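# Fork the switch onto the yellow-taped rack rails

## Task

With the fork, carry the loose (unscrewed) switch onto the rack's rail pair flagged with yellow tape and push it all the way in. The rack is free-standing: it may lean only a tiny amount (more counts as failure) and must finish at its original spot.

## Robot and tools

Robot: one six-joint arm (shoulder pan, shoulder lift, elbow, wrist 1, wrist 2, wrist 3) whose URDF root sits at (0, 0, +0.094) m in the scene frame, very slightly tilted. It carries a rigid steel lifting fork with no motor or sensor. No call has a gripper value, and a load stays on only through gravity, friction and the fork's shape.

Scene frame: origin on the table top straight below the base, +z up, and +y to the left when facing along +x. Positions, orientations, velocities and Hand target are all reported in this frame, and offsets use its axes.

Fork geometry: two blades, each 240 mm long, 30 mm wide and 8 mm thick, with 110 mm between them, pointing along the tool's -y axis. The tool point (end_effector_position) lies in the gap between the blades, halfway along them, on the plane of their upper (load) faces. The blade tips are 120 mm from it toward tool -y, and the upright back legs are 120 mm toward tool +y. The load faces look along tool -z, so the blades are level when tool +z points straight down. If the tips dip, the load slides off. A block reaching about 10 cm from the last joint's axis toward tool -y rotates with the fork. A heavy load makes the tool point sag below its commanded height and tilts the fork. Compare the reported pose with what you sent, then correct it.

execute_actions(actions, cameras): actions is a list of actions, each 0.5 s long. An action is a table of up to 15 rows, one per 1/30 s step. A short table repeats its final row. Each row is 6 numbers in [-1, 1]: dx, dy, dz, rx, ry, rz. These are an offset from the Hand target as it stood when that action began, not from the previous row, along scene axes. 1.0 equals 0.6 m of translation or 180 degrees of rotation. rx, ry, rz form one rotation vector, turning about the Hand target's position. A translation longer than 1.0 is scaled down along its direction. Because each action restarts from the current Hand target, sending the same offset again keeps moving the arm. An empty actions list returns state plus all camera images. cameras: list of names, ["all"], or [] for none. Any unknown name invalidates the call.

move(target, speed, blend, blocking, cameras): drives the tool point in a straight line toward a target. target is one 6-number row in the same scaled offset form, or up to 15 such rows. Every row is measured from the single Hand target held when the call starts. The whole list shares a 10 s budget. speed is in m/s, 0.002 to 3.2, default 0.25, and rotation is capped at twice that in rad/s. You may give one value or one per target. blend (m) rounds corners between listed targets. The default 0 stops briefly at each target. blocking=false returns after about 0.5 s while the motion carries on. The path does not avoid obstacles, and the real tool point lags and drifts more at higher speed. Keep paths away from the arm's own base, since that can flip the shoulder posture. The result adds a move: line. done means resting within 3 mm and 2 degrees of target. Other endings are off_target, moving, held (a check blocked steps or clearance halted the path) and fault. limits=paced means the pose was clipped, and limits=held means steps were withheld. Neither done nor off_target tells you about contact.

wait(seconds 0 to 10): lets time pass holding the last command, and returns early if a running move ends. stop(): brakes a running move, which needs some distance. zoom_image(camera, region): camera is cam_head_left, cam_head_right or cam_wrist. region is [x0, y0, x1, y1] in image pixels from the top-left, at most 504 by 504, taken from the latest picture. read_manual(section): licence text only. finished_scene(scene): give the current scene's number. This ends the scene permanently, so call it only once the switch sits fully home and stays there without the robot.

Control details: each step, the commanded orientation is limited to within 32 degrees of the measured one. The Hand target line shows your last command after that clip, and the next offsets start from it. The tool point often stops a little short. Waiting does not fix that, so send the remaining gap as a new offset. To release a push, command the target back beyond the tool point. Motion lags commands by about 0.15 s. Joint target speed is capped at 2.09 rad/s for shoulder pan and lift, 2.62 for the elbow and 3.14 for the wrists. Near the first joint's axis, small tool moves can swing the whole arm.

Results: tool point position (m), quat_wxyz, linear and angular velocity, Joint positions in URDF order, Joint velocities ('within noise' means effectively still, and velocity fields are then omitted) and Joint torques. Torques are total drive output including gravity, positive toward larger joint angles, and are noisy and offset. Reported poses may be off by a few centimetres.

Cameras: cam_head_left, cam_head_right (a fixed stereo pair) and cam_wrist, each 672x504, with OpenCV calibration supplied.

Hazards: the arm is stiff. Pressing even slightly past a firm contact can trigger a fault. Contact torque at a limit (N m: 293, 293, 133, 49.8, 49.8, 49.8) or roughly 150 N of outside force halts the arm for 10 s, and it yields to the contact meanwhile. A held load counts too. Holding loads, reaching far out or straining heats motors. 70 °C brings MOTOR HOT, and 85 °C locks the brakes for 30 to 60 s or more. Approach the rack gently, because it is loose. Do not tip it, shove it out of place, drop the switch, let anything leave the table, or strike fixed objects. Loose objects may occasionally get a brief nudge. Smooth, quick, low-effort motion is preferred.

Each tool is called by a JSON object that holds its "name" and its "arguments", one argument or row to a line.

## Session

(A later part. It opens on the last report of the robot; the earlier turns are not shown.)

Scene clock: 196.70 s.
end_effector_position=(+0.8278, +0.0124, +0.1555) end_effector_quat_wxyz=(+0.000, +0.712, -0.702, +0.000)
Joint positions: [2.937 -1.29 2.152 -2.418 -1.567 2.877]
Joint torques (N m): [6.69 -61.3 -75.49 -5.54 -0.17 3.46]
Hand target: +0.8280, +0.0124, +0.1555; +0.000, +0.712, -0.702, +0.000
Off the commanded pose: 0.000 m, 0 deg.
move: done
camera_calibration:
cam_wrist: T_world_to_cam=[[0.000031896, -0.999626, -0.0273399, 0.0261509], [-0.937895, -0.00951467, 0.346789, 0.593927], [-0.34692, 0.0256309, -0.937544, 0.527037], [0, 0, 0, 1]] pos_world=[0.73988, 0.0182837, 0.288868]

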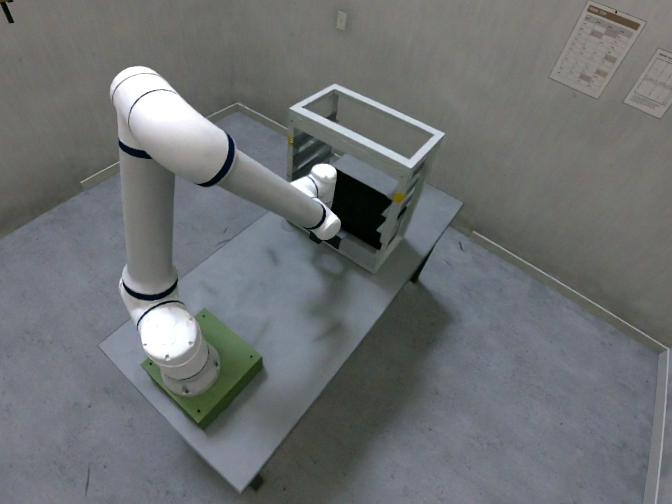

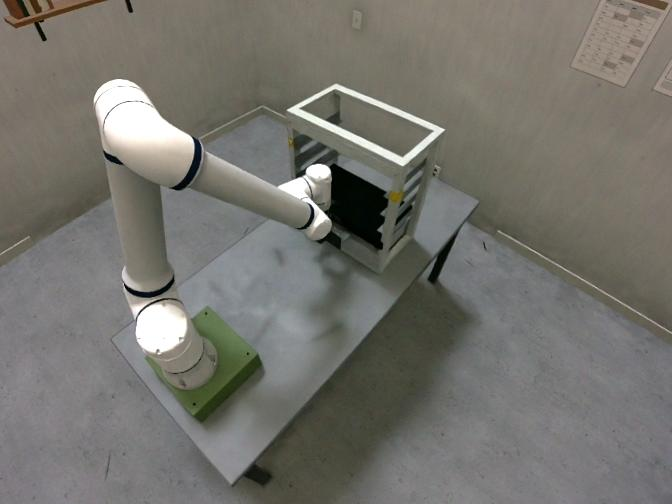

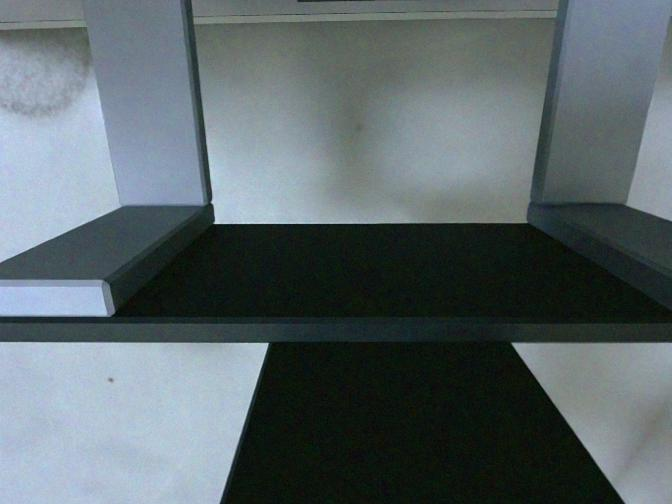

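{"name": "move", "arguments": {
  "target": [0.0083, 0.0001, 0.0492, 0, 0, 0],
  "speed": 0.04,
  "cameras": ["cam_head_right"]
}}

{"name": "zoom_image", "arguments": {
  "camera": "cam_head_right",
  "region": [290, 180, 390, 280]
}}

Scene clock: 206.07 s.
end_effector_position=(+0.8329, +0.0124, +0.1848) end_effector_quat_wxyz=(+0.000, +0.712, -0.702, +0.000)
Joint positions: [2.939 -1.324 2.125 -2.357 -1.567 2.879]
Joint torques (N m): [8.4 -126.77 -115.23 -18.99 3.75 3.52]
Hand target: +0.8330, +0.0124, +0.1850; +0.000, +0.712, -0.702, +0.000
Off the commanded pose: 0.000 m, 0 deg.
move: done
Images, in order (width x height): cam_head_right 672x504.

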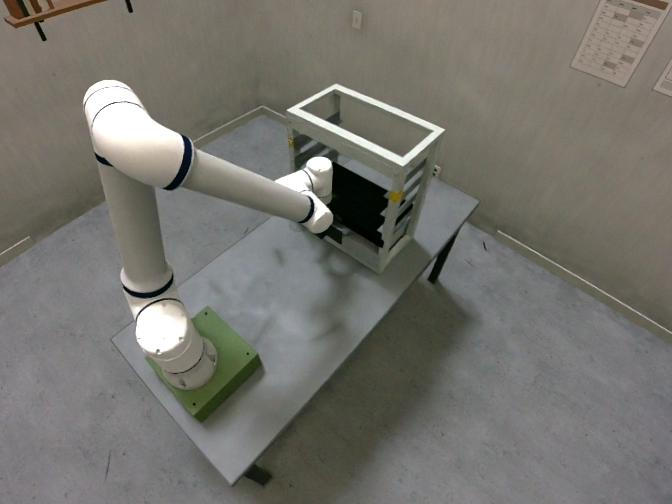

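Scaled by 5.040.

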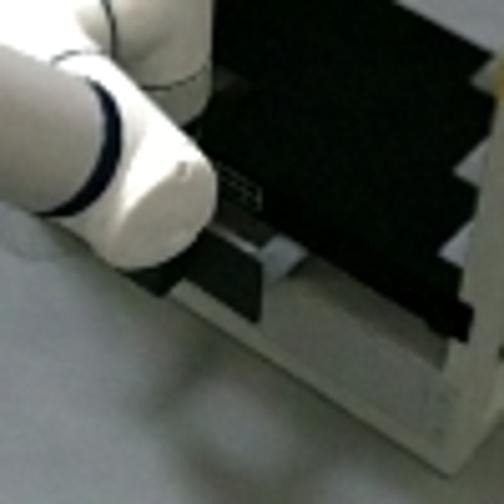

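{"name": "move", "arguments": {
  "target": [-0.4666, -0.0065, 0, 0, 0, 0],
  "speed": 0.12,
  "cameras": ["cam_head_left", "cam_head_right"]
}}

{"name": "zoom_image", "arguments": {
  "camera": "cam_head_right",
  "region": [230, 100, 430, 280]
}}

{"name": "zoom_image", "arguments": {
  "camera": "cam_head_left",
  "region": [230, 100, 430, 280]
}}

Scene clock: 225.67 s.
end_effector_position=(+0.5531, +0.0085, +0.1850) end_effector_quat_wxyz=(+0.000, +0.712, -0.702, +0.000)
Joint positions: [2.749 -1.819 2.609 -2.346 -1.57 2.689]
Joint torques (N m): [-23.04 -58.23 -90.36 -18.87 5.55 -2.52]
Hand target: +0.5530, +0.0085, +0.1850; +0.000, +0.712, -0.702, +0.000
Off the commanded pose: 0.000 m, 0 deg.
move: done
Images, in order (width x height): cam_head_left 672x504, cam_head_right 672x504.

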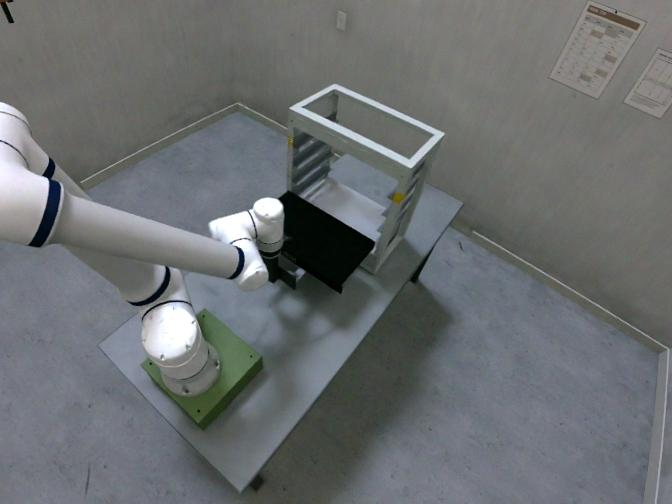

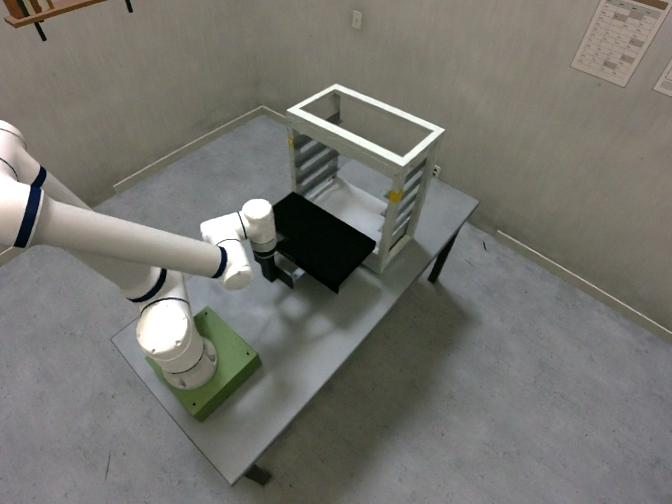

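Scaled by 2.520.

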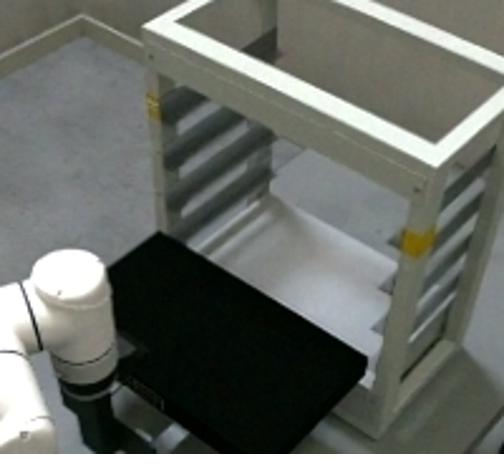

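Scaled by 2.520.

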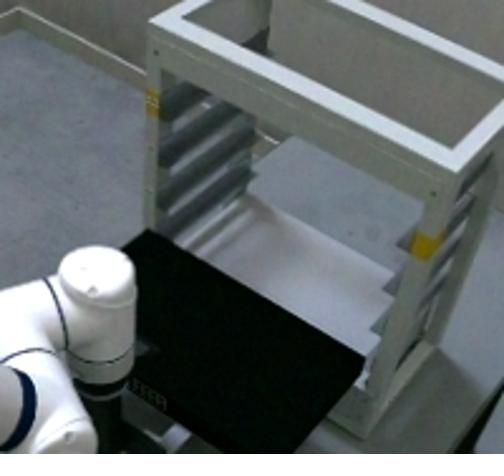

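{"name": "move", "arguments": {
  "target": [0, 0, 0.4445, 0, 0, 0],
  "speed": 0.15,
  "cameras": ["cam_head_left", "cam_head_right"]
}}

{"name": "zoom_image", "arguments": {
  "camera": "cam_head_right",
  "region": [230, 80, 430, 260]
}}

{"name": "zoom_image", "arguments": {
  "camera": "cam_head_left",
  "region": [230, 80, 430, 260]
}}

Scene clock: 237.80 s.
end_effector_position=(+0.5530, +0.0085, +0.4515) end_effector_quat_wxyz=(+0.000, +0.712, -0.702, +0.000)
Joint positions: [2.748 -2.103 2.231 -1.684 -1.57 2.688]
Joint torques (N m): [-21.66 -47.3 -146.14 -18.58 2.36 -2.24]
Hand target: +0.5530, +0.0085, +0.4517; +0.000, +0.712, -0.702, +0.000
Off the commanded pose: 0.000 m, 0 deg.
move: done
Images, in order (width x height): cam_head_left 672x504, cam_head_right 672x504.

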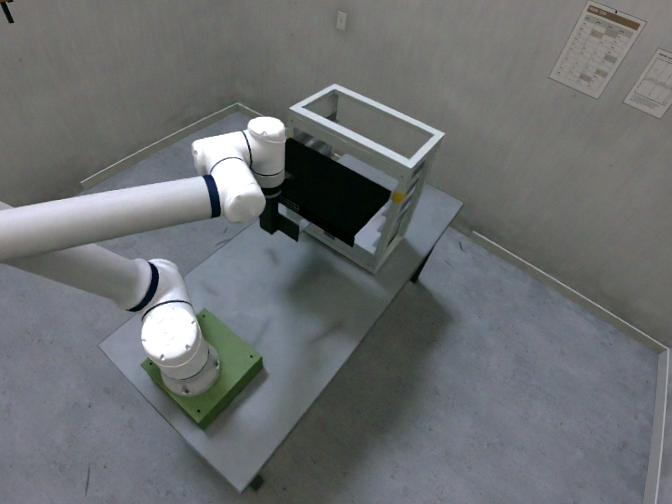

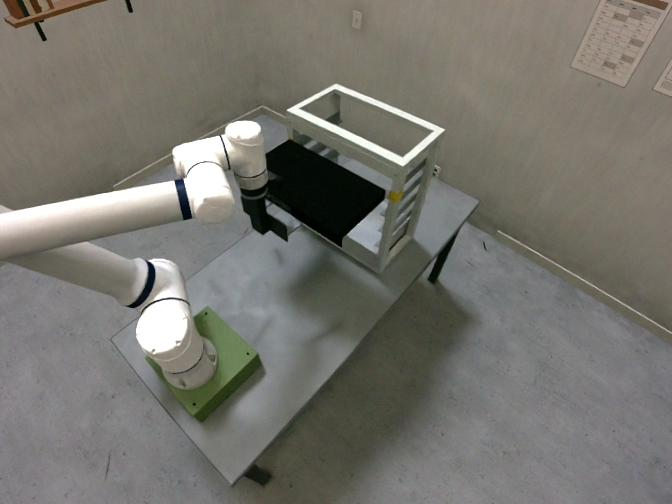

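Scaled by 2.520.

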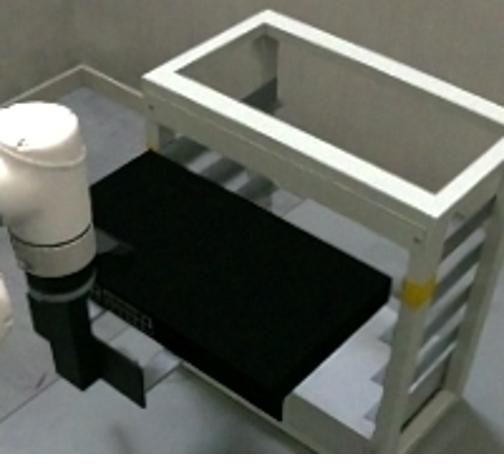

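Scaled by 2.520.

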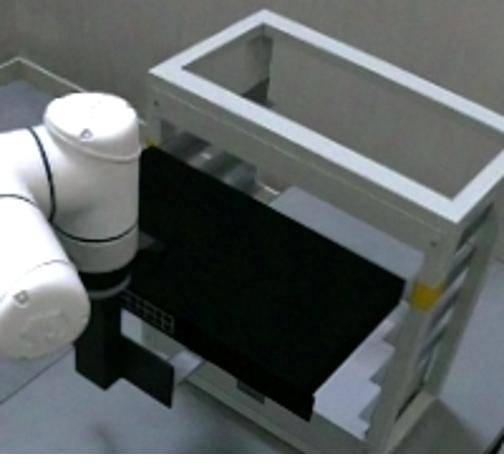

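{"name": "move", "arguments": {
  "target": [0.075, 0.00105, 0, 0, 0, 0],
  "speed": 0.1,
  "cameras": ["cam_head_left", "cam_head_right"]
}}

{"name": "zoom_image", "arguments": {
  "camera": "cam_head_right",
  "region": [350, 170, 420, 240]
}}

{"name": "zoom_image", "arguments": {
  "camera": "cam_head_right",
  "region": [270, 110, 340, 180]
}}

{"name": "zoom_image", "arguments": {
  "camera": "cam_head_left",
  "region": [350, 170, 420, 240]
}}

Scene clock: 242.07 s.
end_effector_position=(+0.5978, +0.0092, +0.4517) end_effector_quat_wxyz=(+0.000, +0.712, -0.702, +0.000)
Joint positions: [2.795 -2.004 2.183 -1.735 -1.569 2.736]
Joint torques (N m): [9.94 -31.53 -145.62 -23.39 1.57 3.29]
Hand target: +0.5980, +0.0091, +0.4517; +0.000, +0.712, -0.702, +0.000
Off the commanded pose: 0.000 m, 0 deg.
move: done
Images, in order (width x height): cam_head_left 672x504, cam_head_right 672x504.

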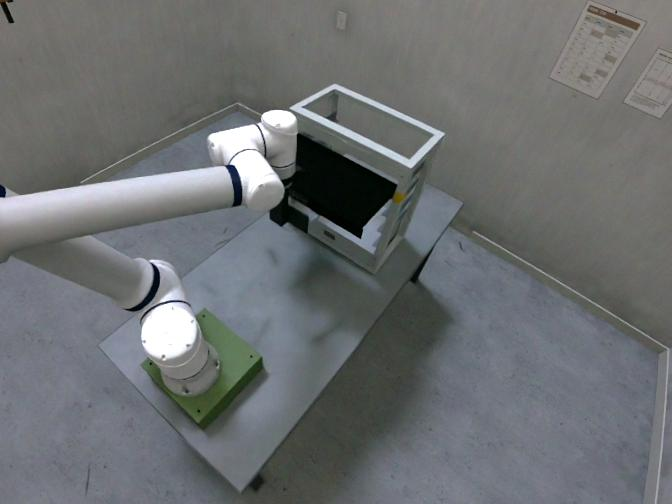

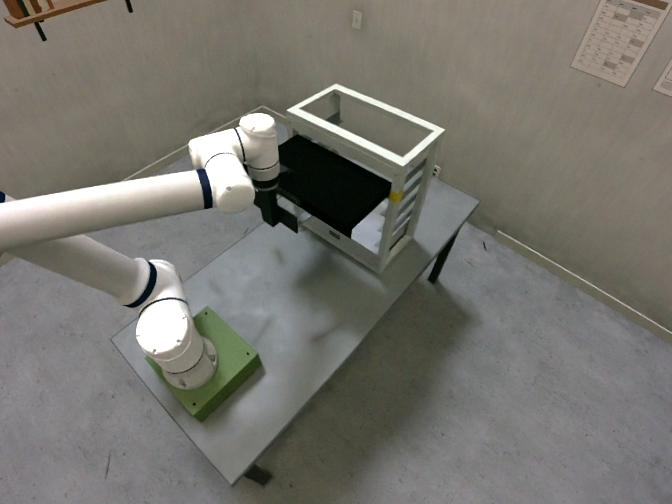

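Scaled by 7.200.

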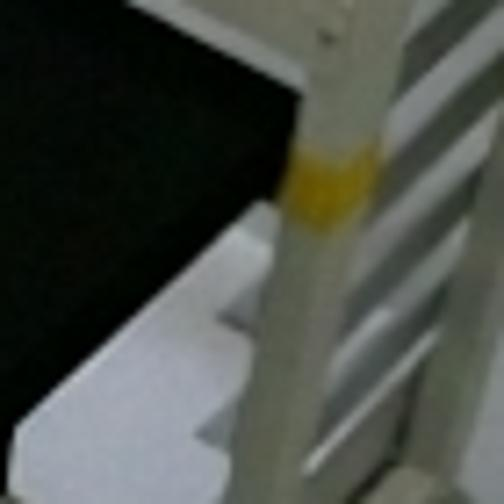

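Scaled by 7.200.

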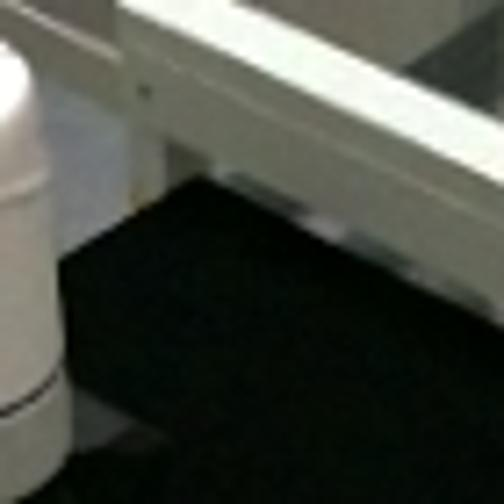

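Scaled by 7.200.

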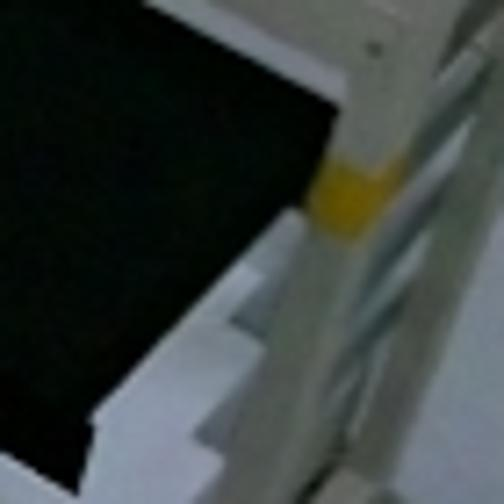

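{"name": "move", "arguments": {
  "target": [0.1667, 0.0023, 0, 0, 0, 0],
  "speed": 0.1,
  "cameras": ["cam_head_right"]
}}

{"name": "zoom_image", "arguments": {
  "camera": "cam_head_right",
  "region": [270, 100, 430, 260]
}}

Scene clock: 246.60 s.
end_effector_position=(+0.6978, +0.0105, +0.4517) end_effector_quat_wxyz=(+0.000, +0.712, -0.702, +0.000)
Joint positions: [2.871 -1.805 2.058 -1.809 -1.568 2.812]
Joint torques (N m): [9.08 -54.57 -143.14 -24.02 1.75 3.29]
Hand target: +0.6980, +0.0105, +0.4517; +0.000, +0.712, -0.702, +0.000
Off the commanded pose: 0.000 m, 0 deg.
move: done
Images, in order (width x height): cam_head_right 672x504.

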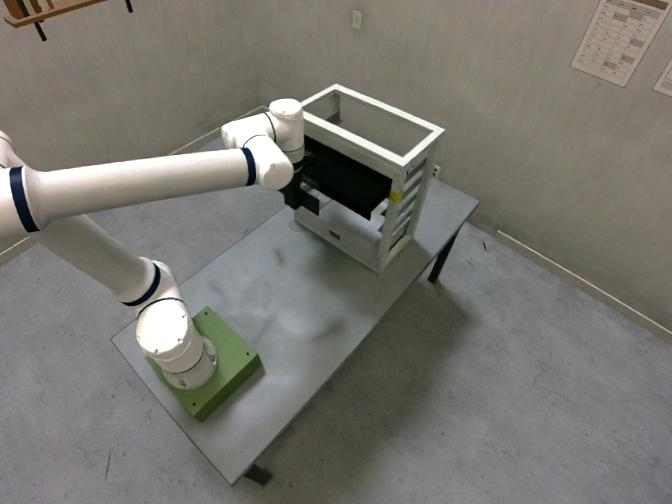

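Scaled by 3.150.

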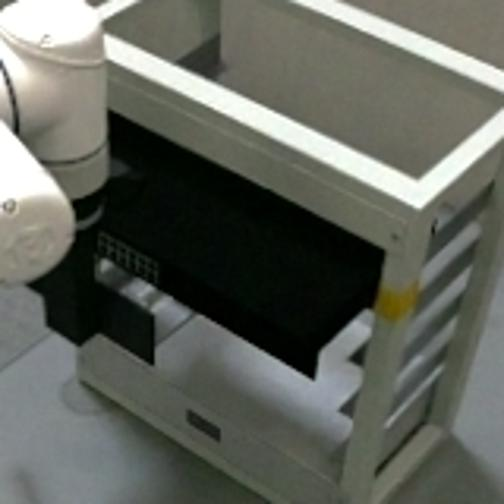

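{"name": "move", "arguments": {
  "target": [0.205, 0.0029, 0, 0, 0, 0],
  "speed": 0.1,
  "cameras": ["cam_head_left", "cam_head_right"]
}}

{"name": "zoom_image", "arguments": {
  "camera": "cam_head_right",
  "region": [270, 80, 430, 240]
}}

{"name": "zoom_image", "arguments": {
  "camera": "cam_head_left",
  "region": [270, 80, 430, 240]
}}

Scene clock: 250.93 s.
end_effector_position=(+0.8208, +0.0123, +0.4517) end_effector_quat_wxyz=(+0.000, +0.712, -0.702, +0.000)
Joint positions: [2.932 -1.585 1.872 -1.843 -1.567 2.873]
Joint torques (N m): [9.28 -83.52 -143.55 -23.62 1.43 3.56]
Hand target: +0.8210, +0.0123, +0.4517; +0.000, +0.712, -0.702, +0.000
Off the commanded pose: 0.000 m, 0 deg.
move: done
Images, in order (width x height): cam_head_left 672x504, cam_head_right 672x504.

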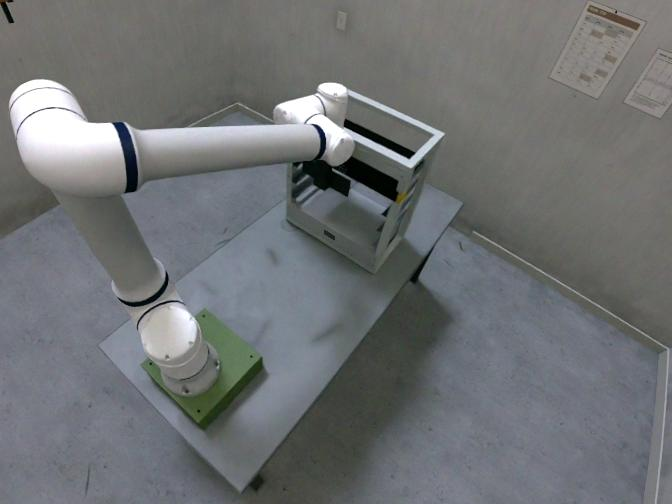

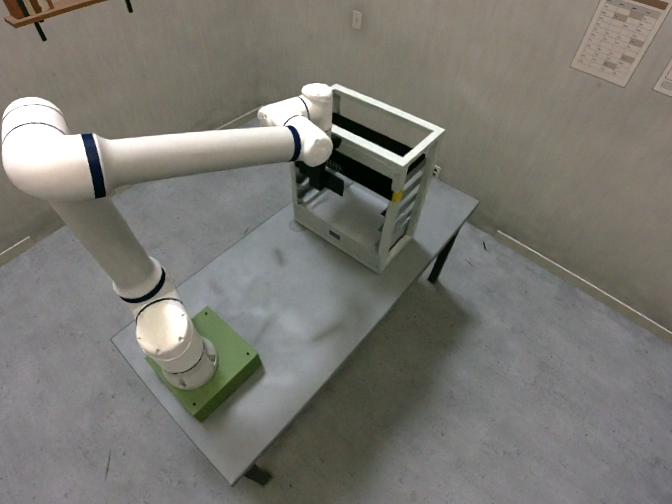

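Scaled by 3.150.

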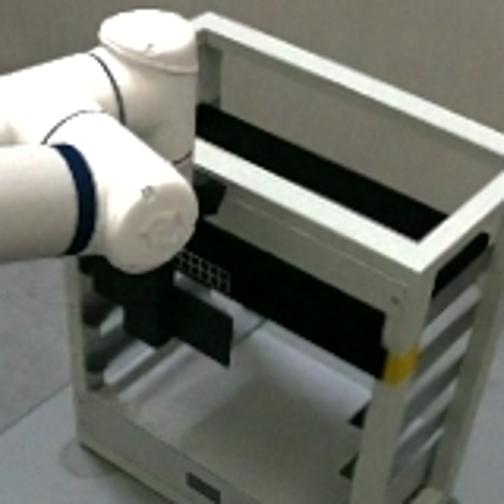

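Scaled by 3.150.

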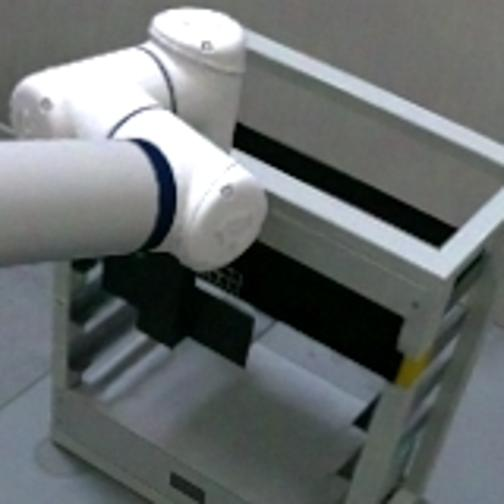

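{"name": "move", "arguments": {
  "target": [0.0233, 0.0003, 0, 0, 0, 0],
  "speed": 0.03,
  "cameras": ["all"]
}}

{"name": "zoom_image", "arguments": {
  "camera": "cam_head_right",
  "region": [270, 80, 430, 240]
}}

{"name": "zoom_image", "arguments": {
  "camera": "cam_head_right",
  "region": [370, 160, 430, 220]
}}

Scene clock: 254.80 s.
end_effector_position=(+0.8348, +0.0124, +0.4517) end_effector_quat_wxyz=(+0.000, +0.712, -0.702, +0.000)
Joint positions: [2.938 -1.562 1.849 -1.843 -1.567 2.878]
Joint torques (N m): [8.65 -83.59 -147.87 -21.96 3.56 3.17]
Hand target: +0.8350, +0.0124, +0.4517; +0.000, +0.712, -0.702, +0.000
Off the commanded pose: 0.000 m, 0 deg.
move: done
camera_calibration:
cam_wrist: T_world_to_cam=[[-0.0000271962, -0.99963, -0.0272127, 0.0342186], [-0.937895, -0.0094151, 0.346792, 0.49777], [-0.346919, 0.025532, -0.937547, 0.807169], [0, 0, 0, 1]] pos_world=[0.74688, 0.0182838, 0.585068]

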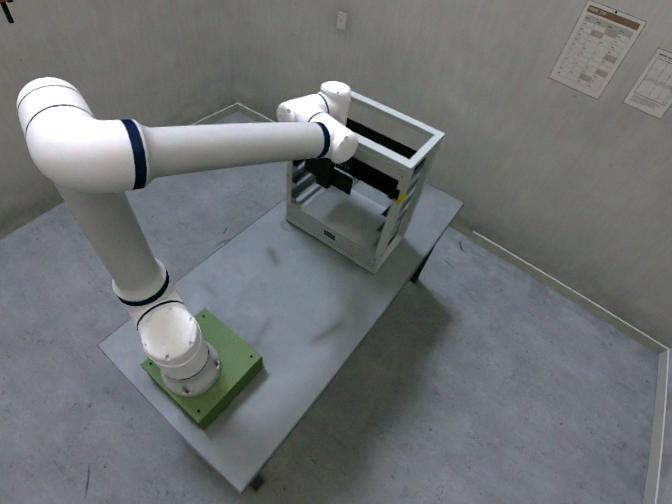

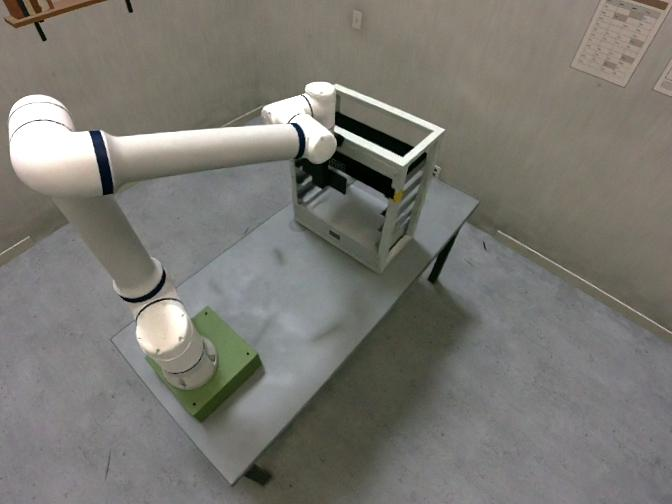

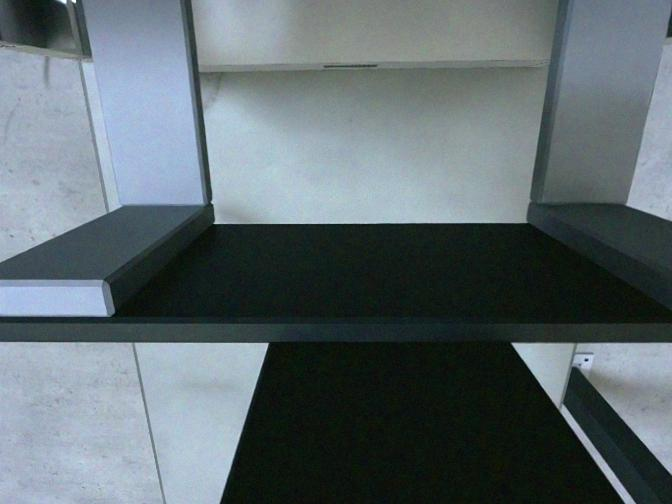

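Scaled by 3.150.

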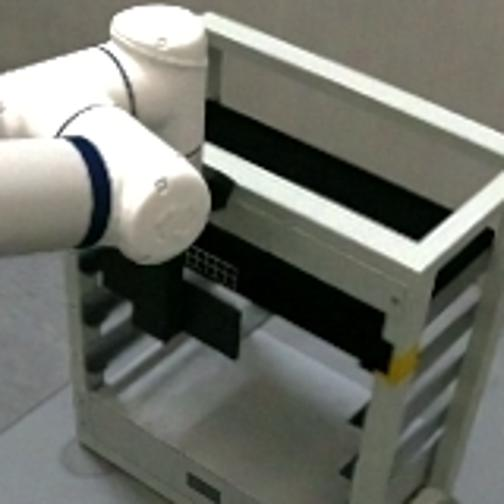

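Scaled by 8.400.

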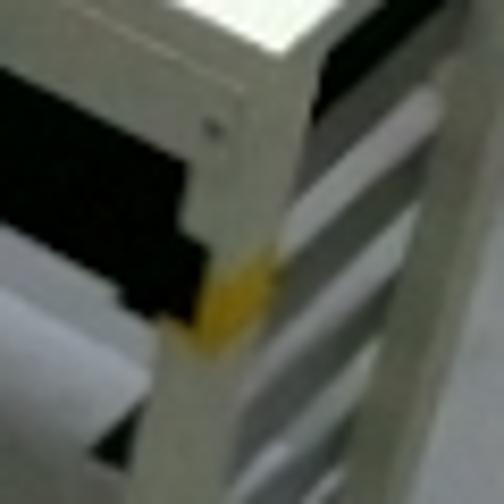

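{"name": "move", "arguments": {
  "target": [0, 0, -0.0475, 0, 0, 0],
  "speed": 0.03,
  "cameras": ["cam_head_right", "cam_wrist"]
}}

{"name": "zoom_image", "arguments": {
  "camera": "cam_head_right",
  "region": [270, 80, 430, 240]
}}

{"name": "zoom_image", "arguments": {
  "camera": "cam_head_right",
  "region": [370, 160, 430, 220]
}}

Scene clock: 260.10 s.
end_effector_position=(+0.8350, +0.0124, +0.4234) end_effector_quat_wxyz=(+0.000, +0.712, -0.702, +0.000)
Joint positions: [2.938 -1.547 1.886 -1.895 -1.567 2.879]
Joint torques (N m): [9.66 -51.9 -73.85 -10.28 -1.7 3.54]
Hand target: +0.8350, +0.0124, +0.4232; +0.000, +0.712, -0.702, +0.000
Off the commanded pose: 0.000 m, 0 deg.
move: done
camera_calibration:
cam_wrist: T_world_to_cam=[[-0.0000285687, -0.99963, -0.0272122, 0.0335492], [-0.937895, -0.00941364, 0.346792, 0.507773], [-0.346919, 0.0255321, -0.937547, 0.780704], [0, 0, 0, 1]] pos_world=[0.74708, 0.0183838, 0.556768]
Images, in order (width x height): cam_head_right 672x504, cam_wrist 672x504.

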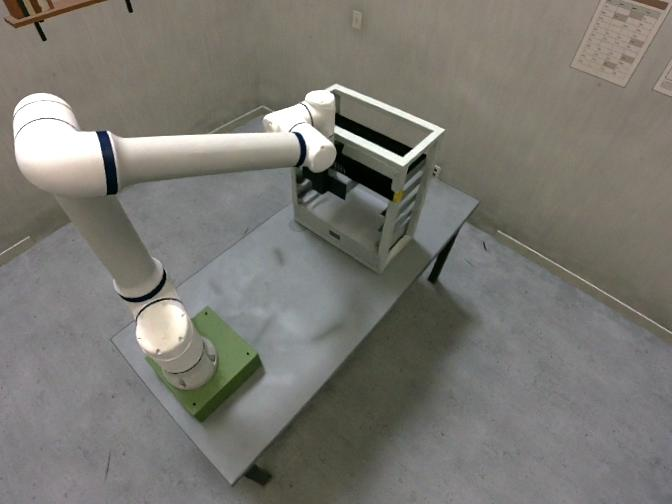

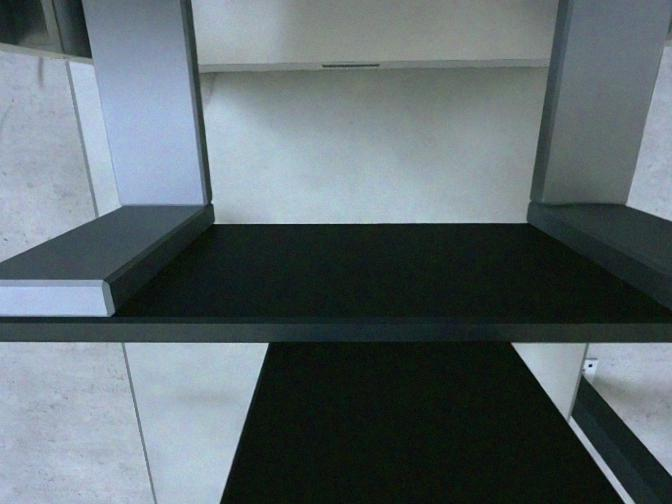

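Scaled by 3.150.

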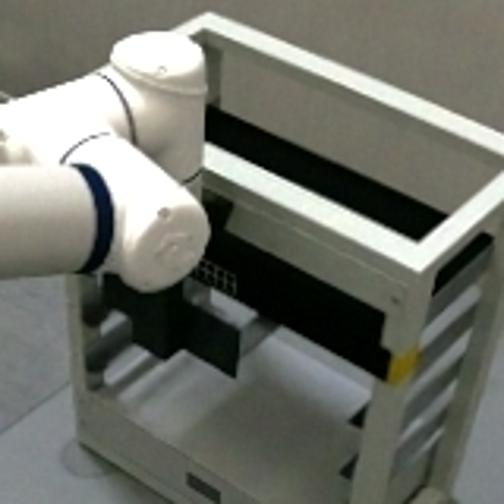

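Scaled by 8.400.

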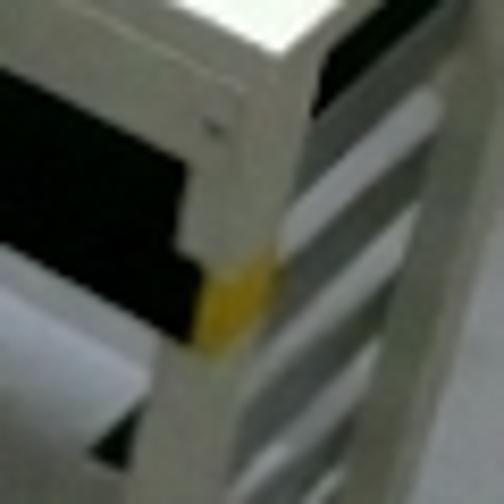

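{"name": "move", "arguments": {
  "target": [
    [-0.3283, -0.004, 0, 0, 0, 0],
    [-0.3283, -0.004, 0.063, 0, 0, 0],
    [-0.29, -0.0035, 0.063, 0, 0, 0]
  ],
  "speed": [0.2, 0.1, 0.06],
  "cameras": ["cam_head_left", "cam_head_right"]
}}

{"name": "zoom_image", "arguments": {
  "camera": "cam_head_right",
  "region": [270, 80, 430, 240]
}}

{"name": "zoom_image", "arguments": {
  "camera": "cam_head_left",
  "region": [270, 80, 430, 240]
}}

Scene clock: 271.07 s.
end_effector_position=(+0.6608, +0.0104, +0.4610) end_effector_quat_wxyz=(+0.000, +0.712, -0.702, +0.000)
Joint positions: [2.847 -1.879 2.093 -1.769 -1.568 2.788]
Joint torques (N m): [8.95 -17.55 -100.49 -10.11 1.3 3.35]
Hand target: +0.6610, +0.0103, +0.4610; +0.000, +0.712, -0.702, +0.000
Off the commanded pose: 0.000 m, 0 deg.
move: done
Images, in order (width x height): cam_head_left 672x504, cam_head_right 672x504.

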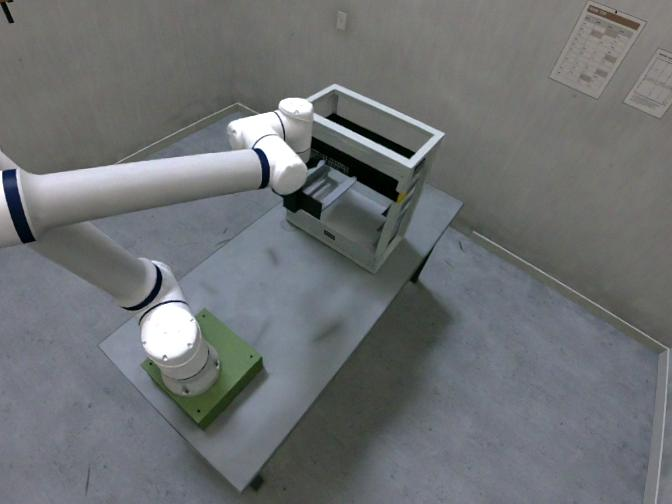

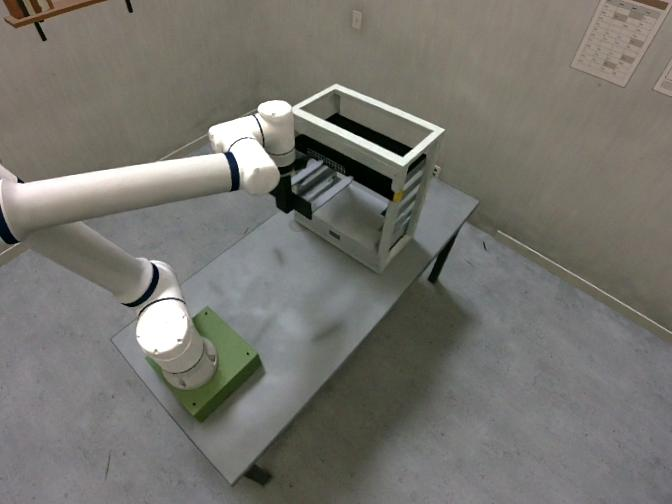

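Scaled by 3.150.

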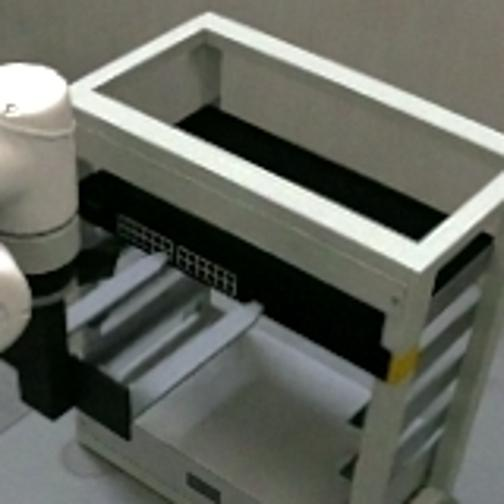

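Scaled by 3.150.

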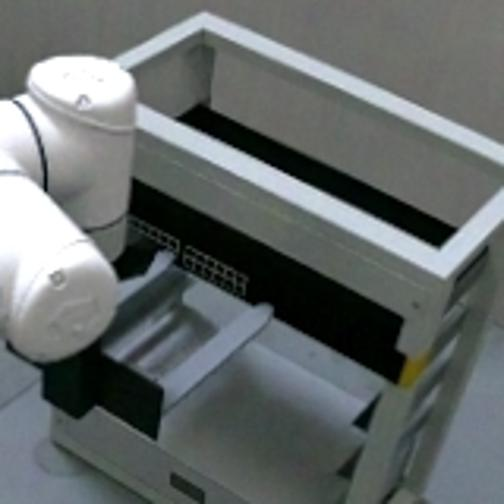

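{"name": "move", "arguments": {
  "target": [0.0058, 0.0001, 0, 0, 0, 0],
  "speed": 0.015
}}

{"name": "move", "arguments": {
  "target": [0.0025, 0, 0, 0, 0, 0],
  "speed": 0.01
}}

Scene clock: 276.80 s.
end_effector_position=(+0.6643, +0.0104, +0.4610) end_effector_quat_wxyz=(+0.000, +0.712, -0.702, +0.000)
Joint positions: [2.85 -1.873 2.088 -1.772 -1.568 2.79]
Joint torques (N m): [8.58 -15.42 -100.91 -10.22 1.54 3.37]
Hand target: +0.6645, +0.0104, +0.4610; +0.000, +0.712, -0.702, +0.000
Off the commanded pose: 0.000 m, 0 deg.
move: done

Scene clock: 277.50 s.
end_effector_position=(+0.6658, +0.0104, +0.4610) end_effector_quat_wxyz=(+0.000, +0.712, -0.702, +0.000)
Joint positions: [2.851 -1.869 2.086 -1.773 -1.568 2.791]
Joint torques (N m): [6.43 2.35 -116 -24.11 3.7 8.42]
Hand target: +0.6660, +0.0104, +0.4610; +0.000, +0.712, -0.702, +0.000
Off the commanded pose: 0.000 m, 0 deg.
move: done

{"name": "move", "arguments": {
  "target": [0, 0, 0, 0, 0, 0.0033],
  "speed": 0.02,
  "cameras": ["cam_head_right"]
}}

{"name": "zoom_image", "arguments": {
  "camera": "cam_head_right",
  "region": [370, 160, 430, 220]
}}

Scene clock: 287.93 s.
end_effector_position=(+0.6660, +0.0104, +0.4609) end_effector_quat_wxyz=(+0.000, +0.715, -0.699, +0.000)
Joint positions: [2.848 -1.869 2.086 -1.773 -1.568 2.778]
Joint torques (N m): [-14.05 -36.38 -113.96 -17.66 4.79 -7.94]
Hand target: +0.6660, +0.0104, +0.4610; +0.000, +0.715, -0.699, +0.000
Off the commanded pose: 0.000 m, 0 deg.
move: done
Images, in order (width x height): cam_head_right 672x504.

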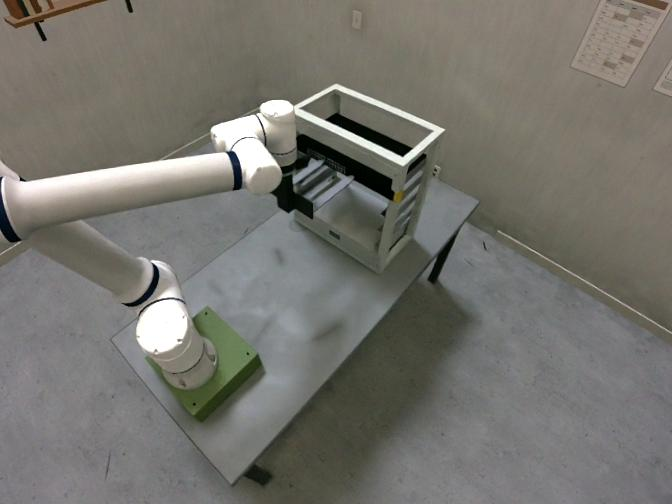

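Scaled by 8.400.

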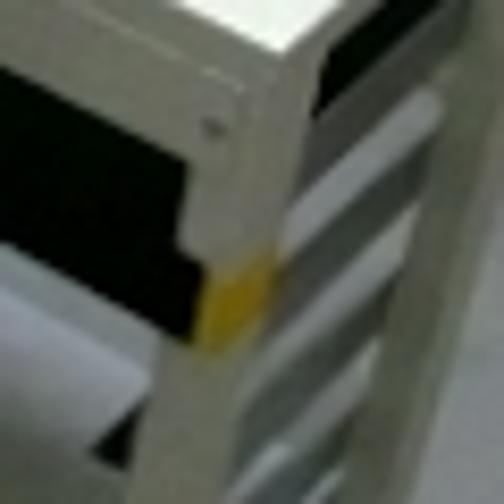

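{"name": "move", "arguments": {
  "target": [-0.15, -0.0021, 0, 0, 0, 0],
  "speed": 0.15,
  "cameras": ["cam_head_left", "cam_head_right"]
}}

{"name": "zoom_image", "arguments": {
  "camera": "cam_head_right",
  "region": [270, 80, 430, 240]
}}

Scene clock: 291.40 s.
end_effector_position=(+0.5761, +0.0092, +0.4610) end_effector_quat_wxyz=(+0.000, +0.715, -0.699, +0.000)
Joint positions: [2.771 -2.054 2.192 -1.694 -1.569 2.701]
Joint torques (N m): [-21.43 -28.24 -76.94 -5.23 2.15 -2.36]
Hand target: +0.5760, +0.0091, +0.4610; +0.000, +0.715, -0.699, +0.000
Off the commanded pose: 0.000 m, 0 deg.
move: done
Images, in order (width x height): cam_head_left 672x504, cam_head_right 672x504.

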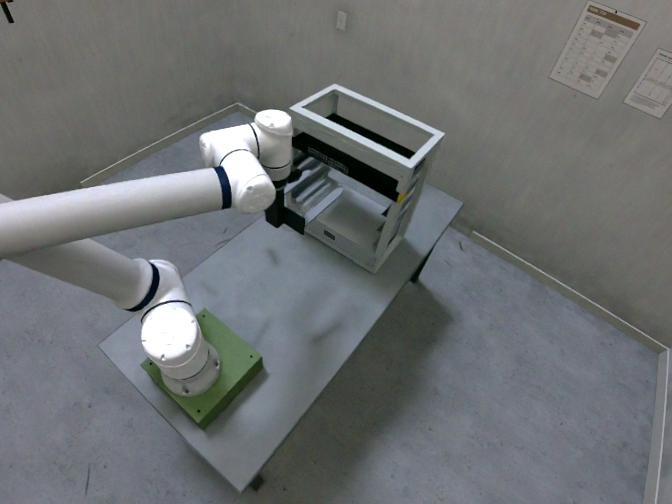

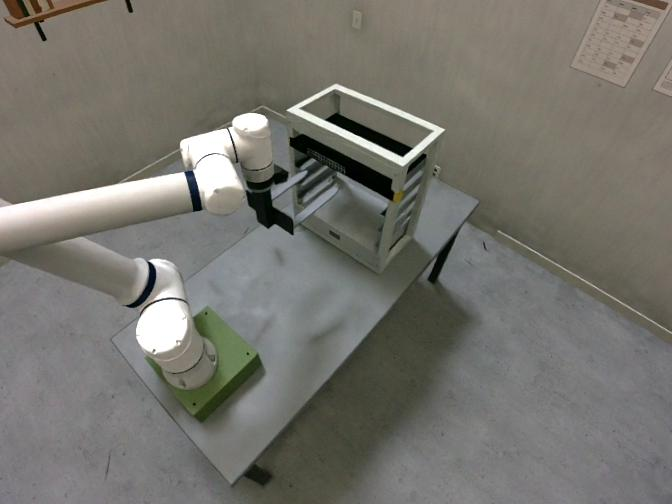

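Scaled by 3.150.

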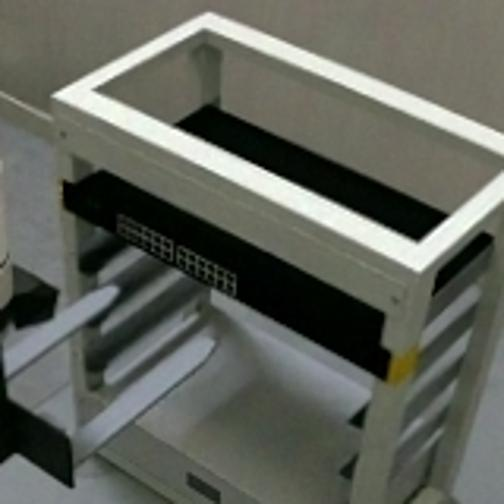

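{"name": "finished_scene", "arguments": {
  "scene": 2
}}

The scene is finished: the task was done.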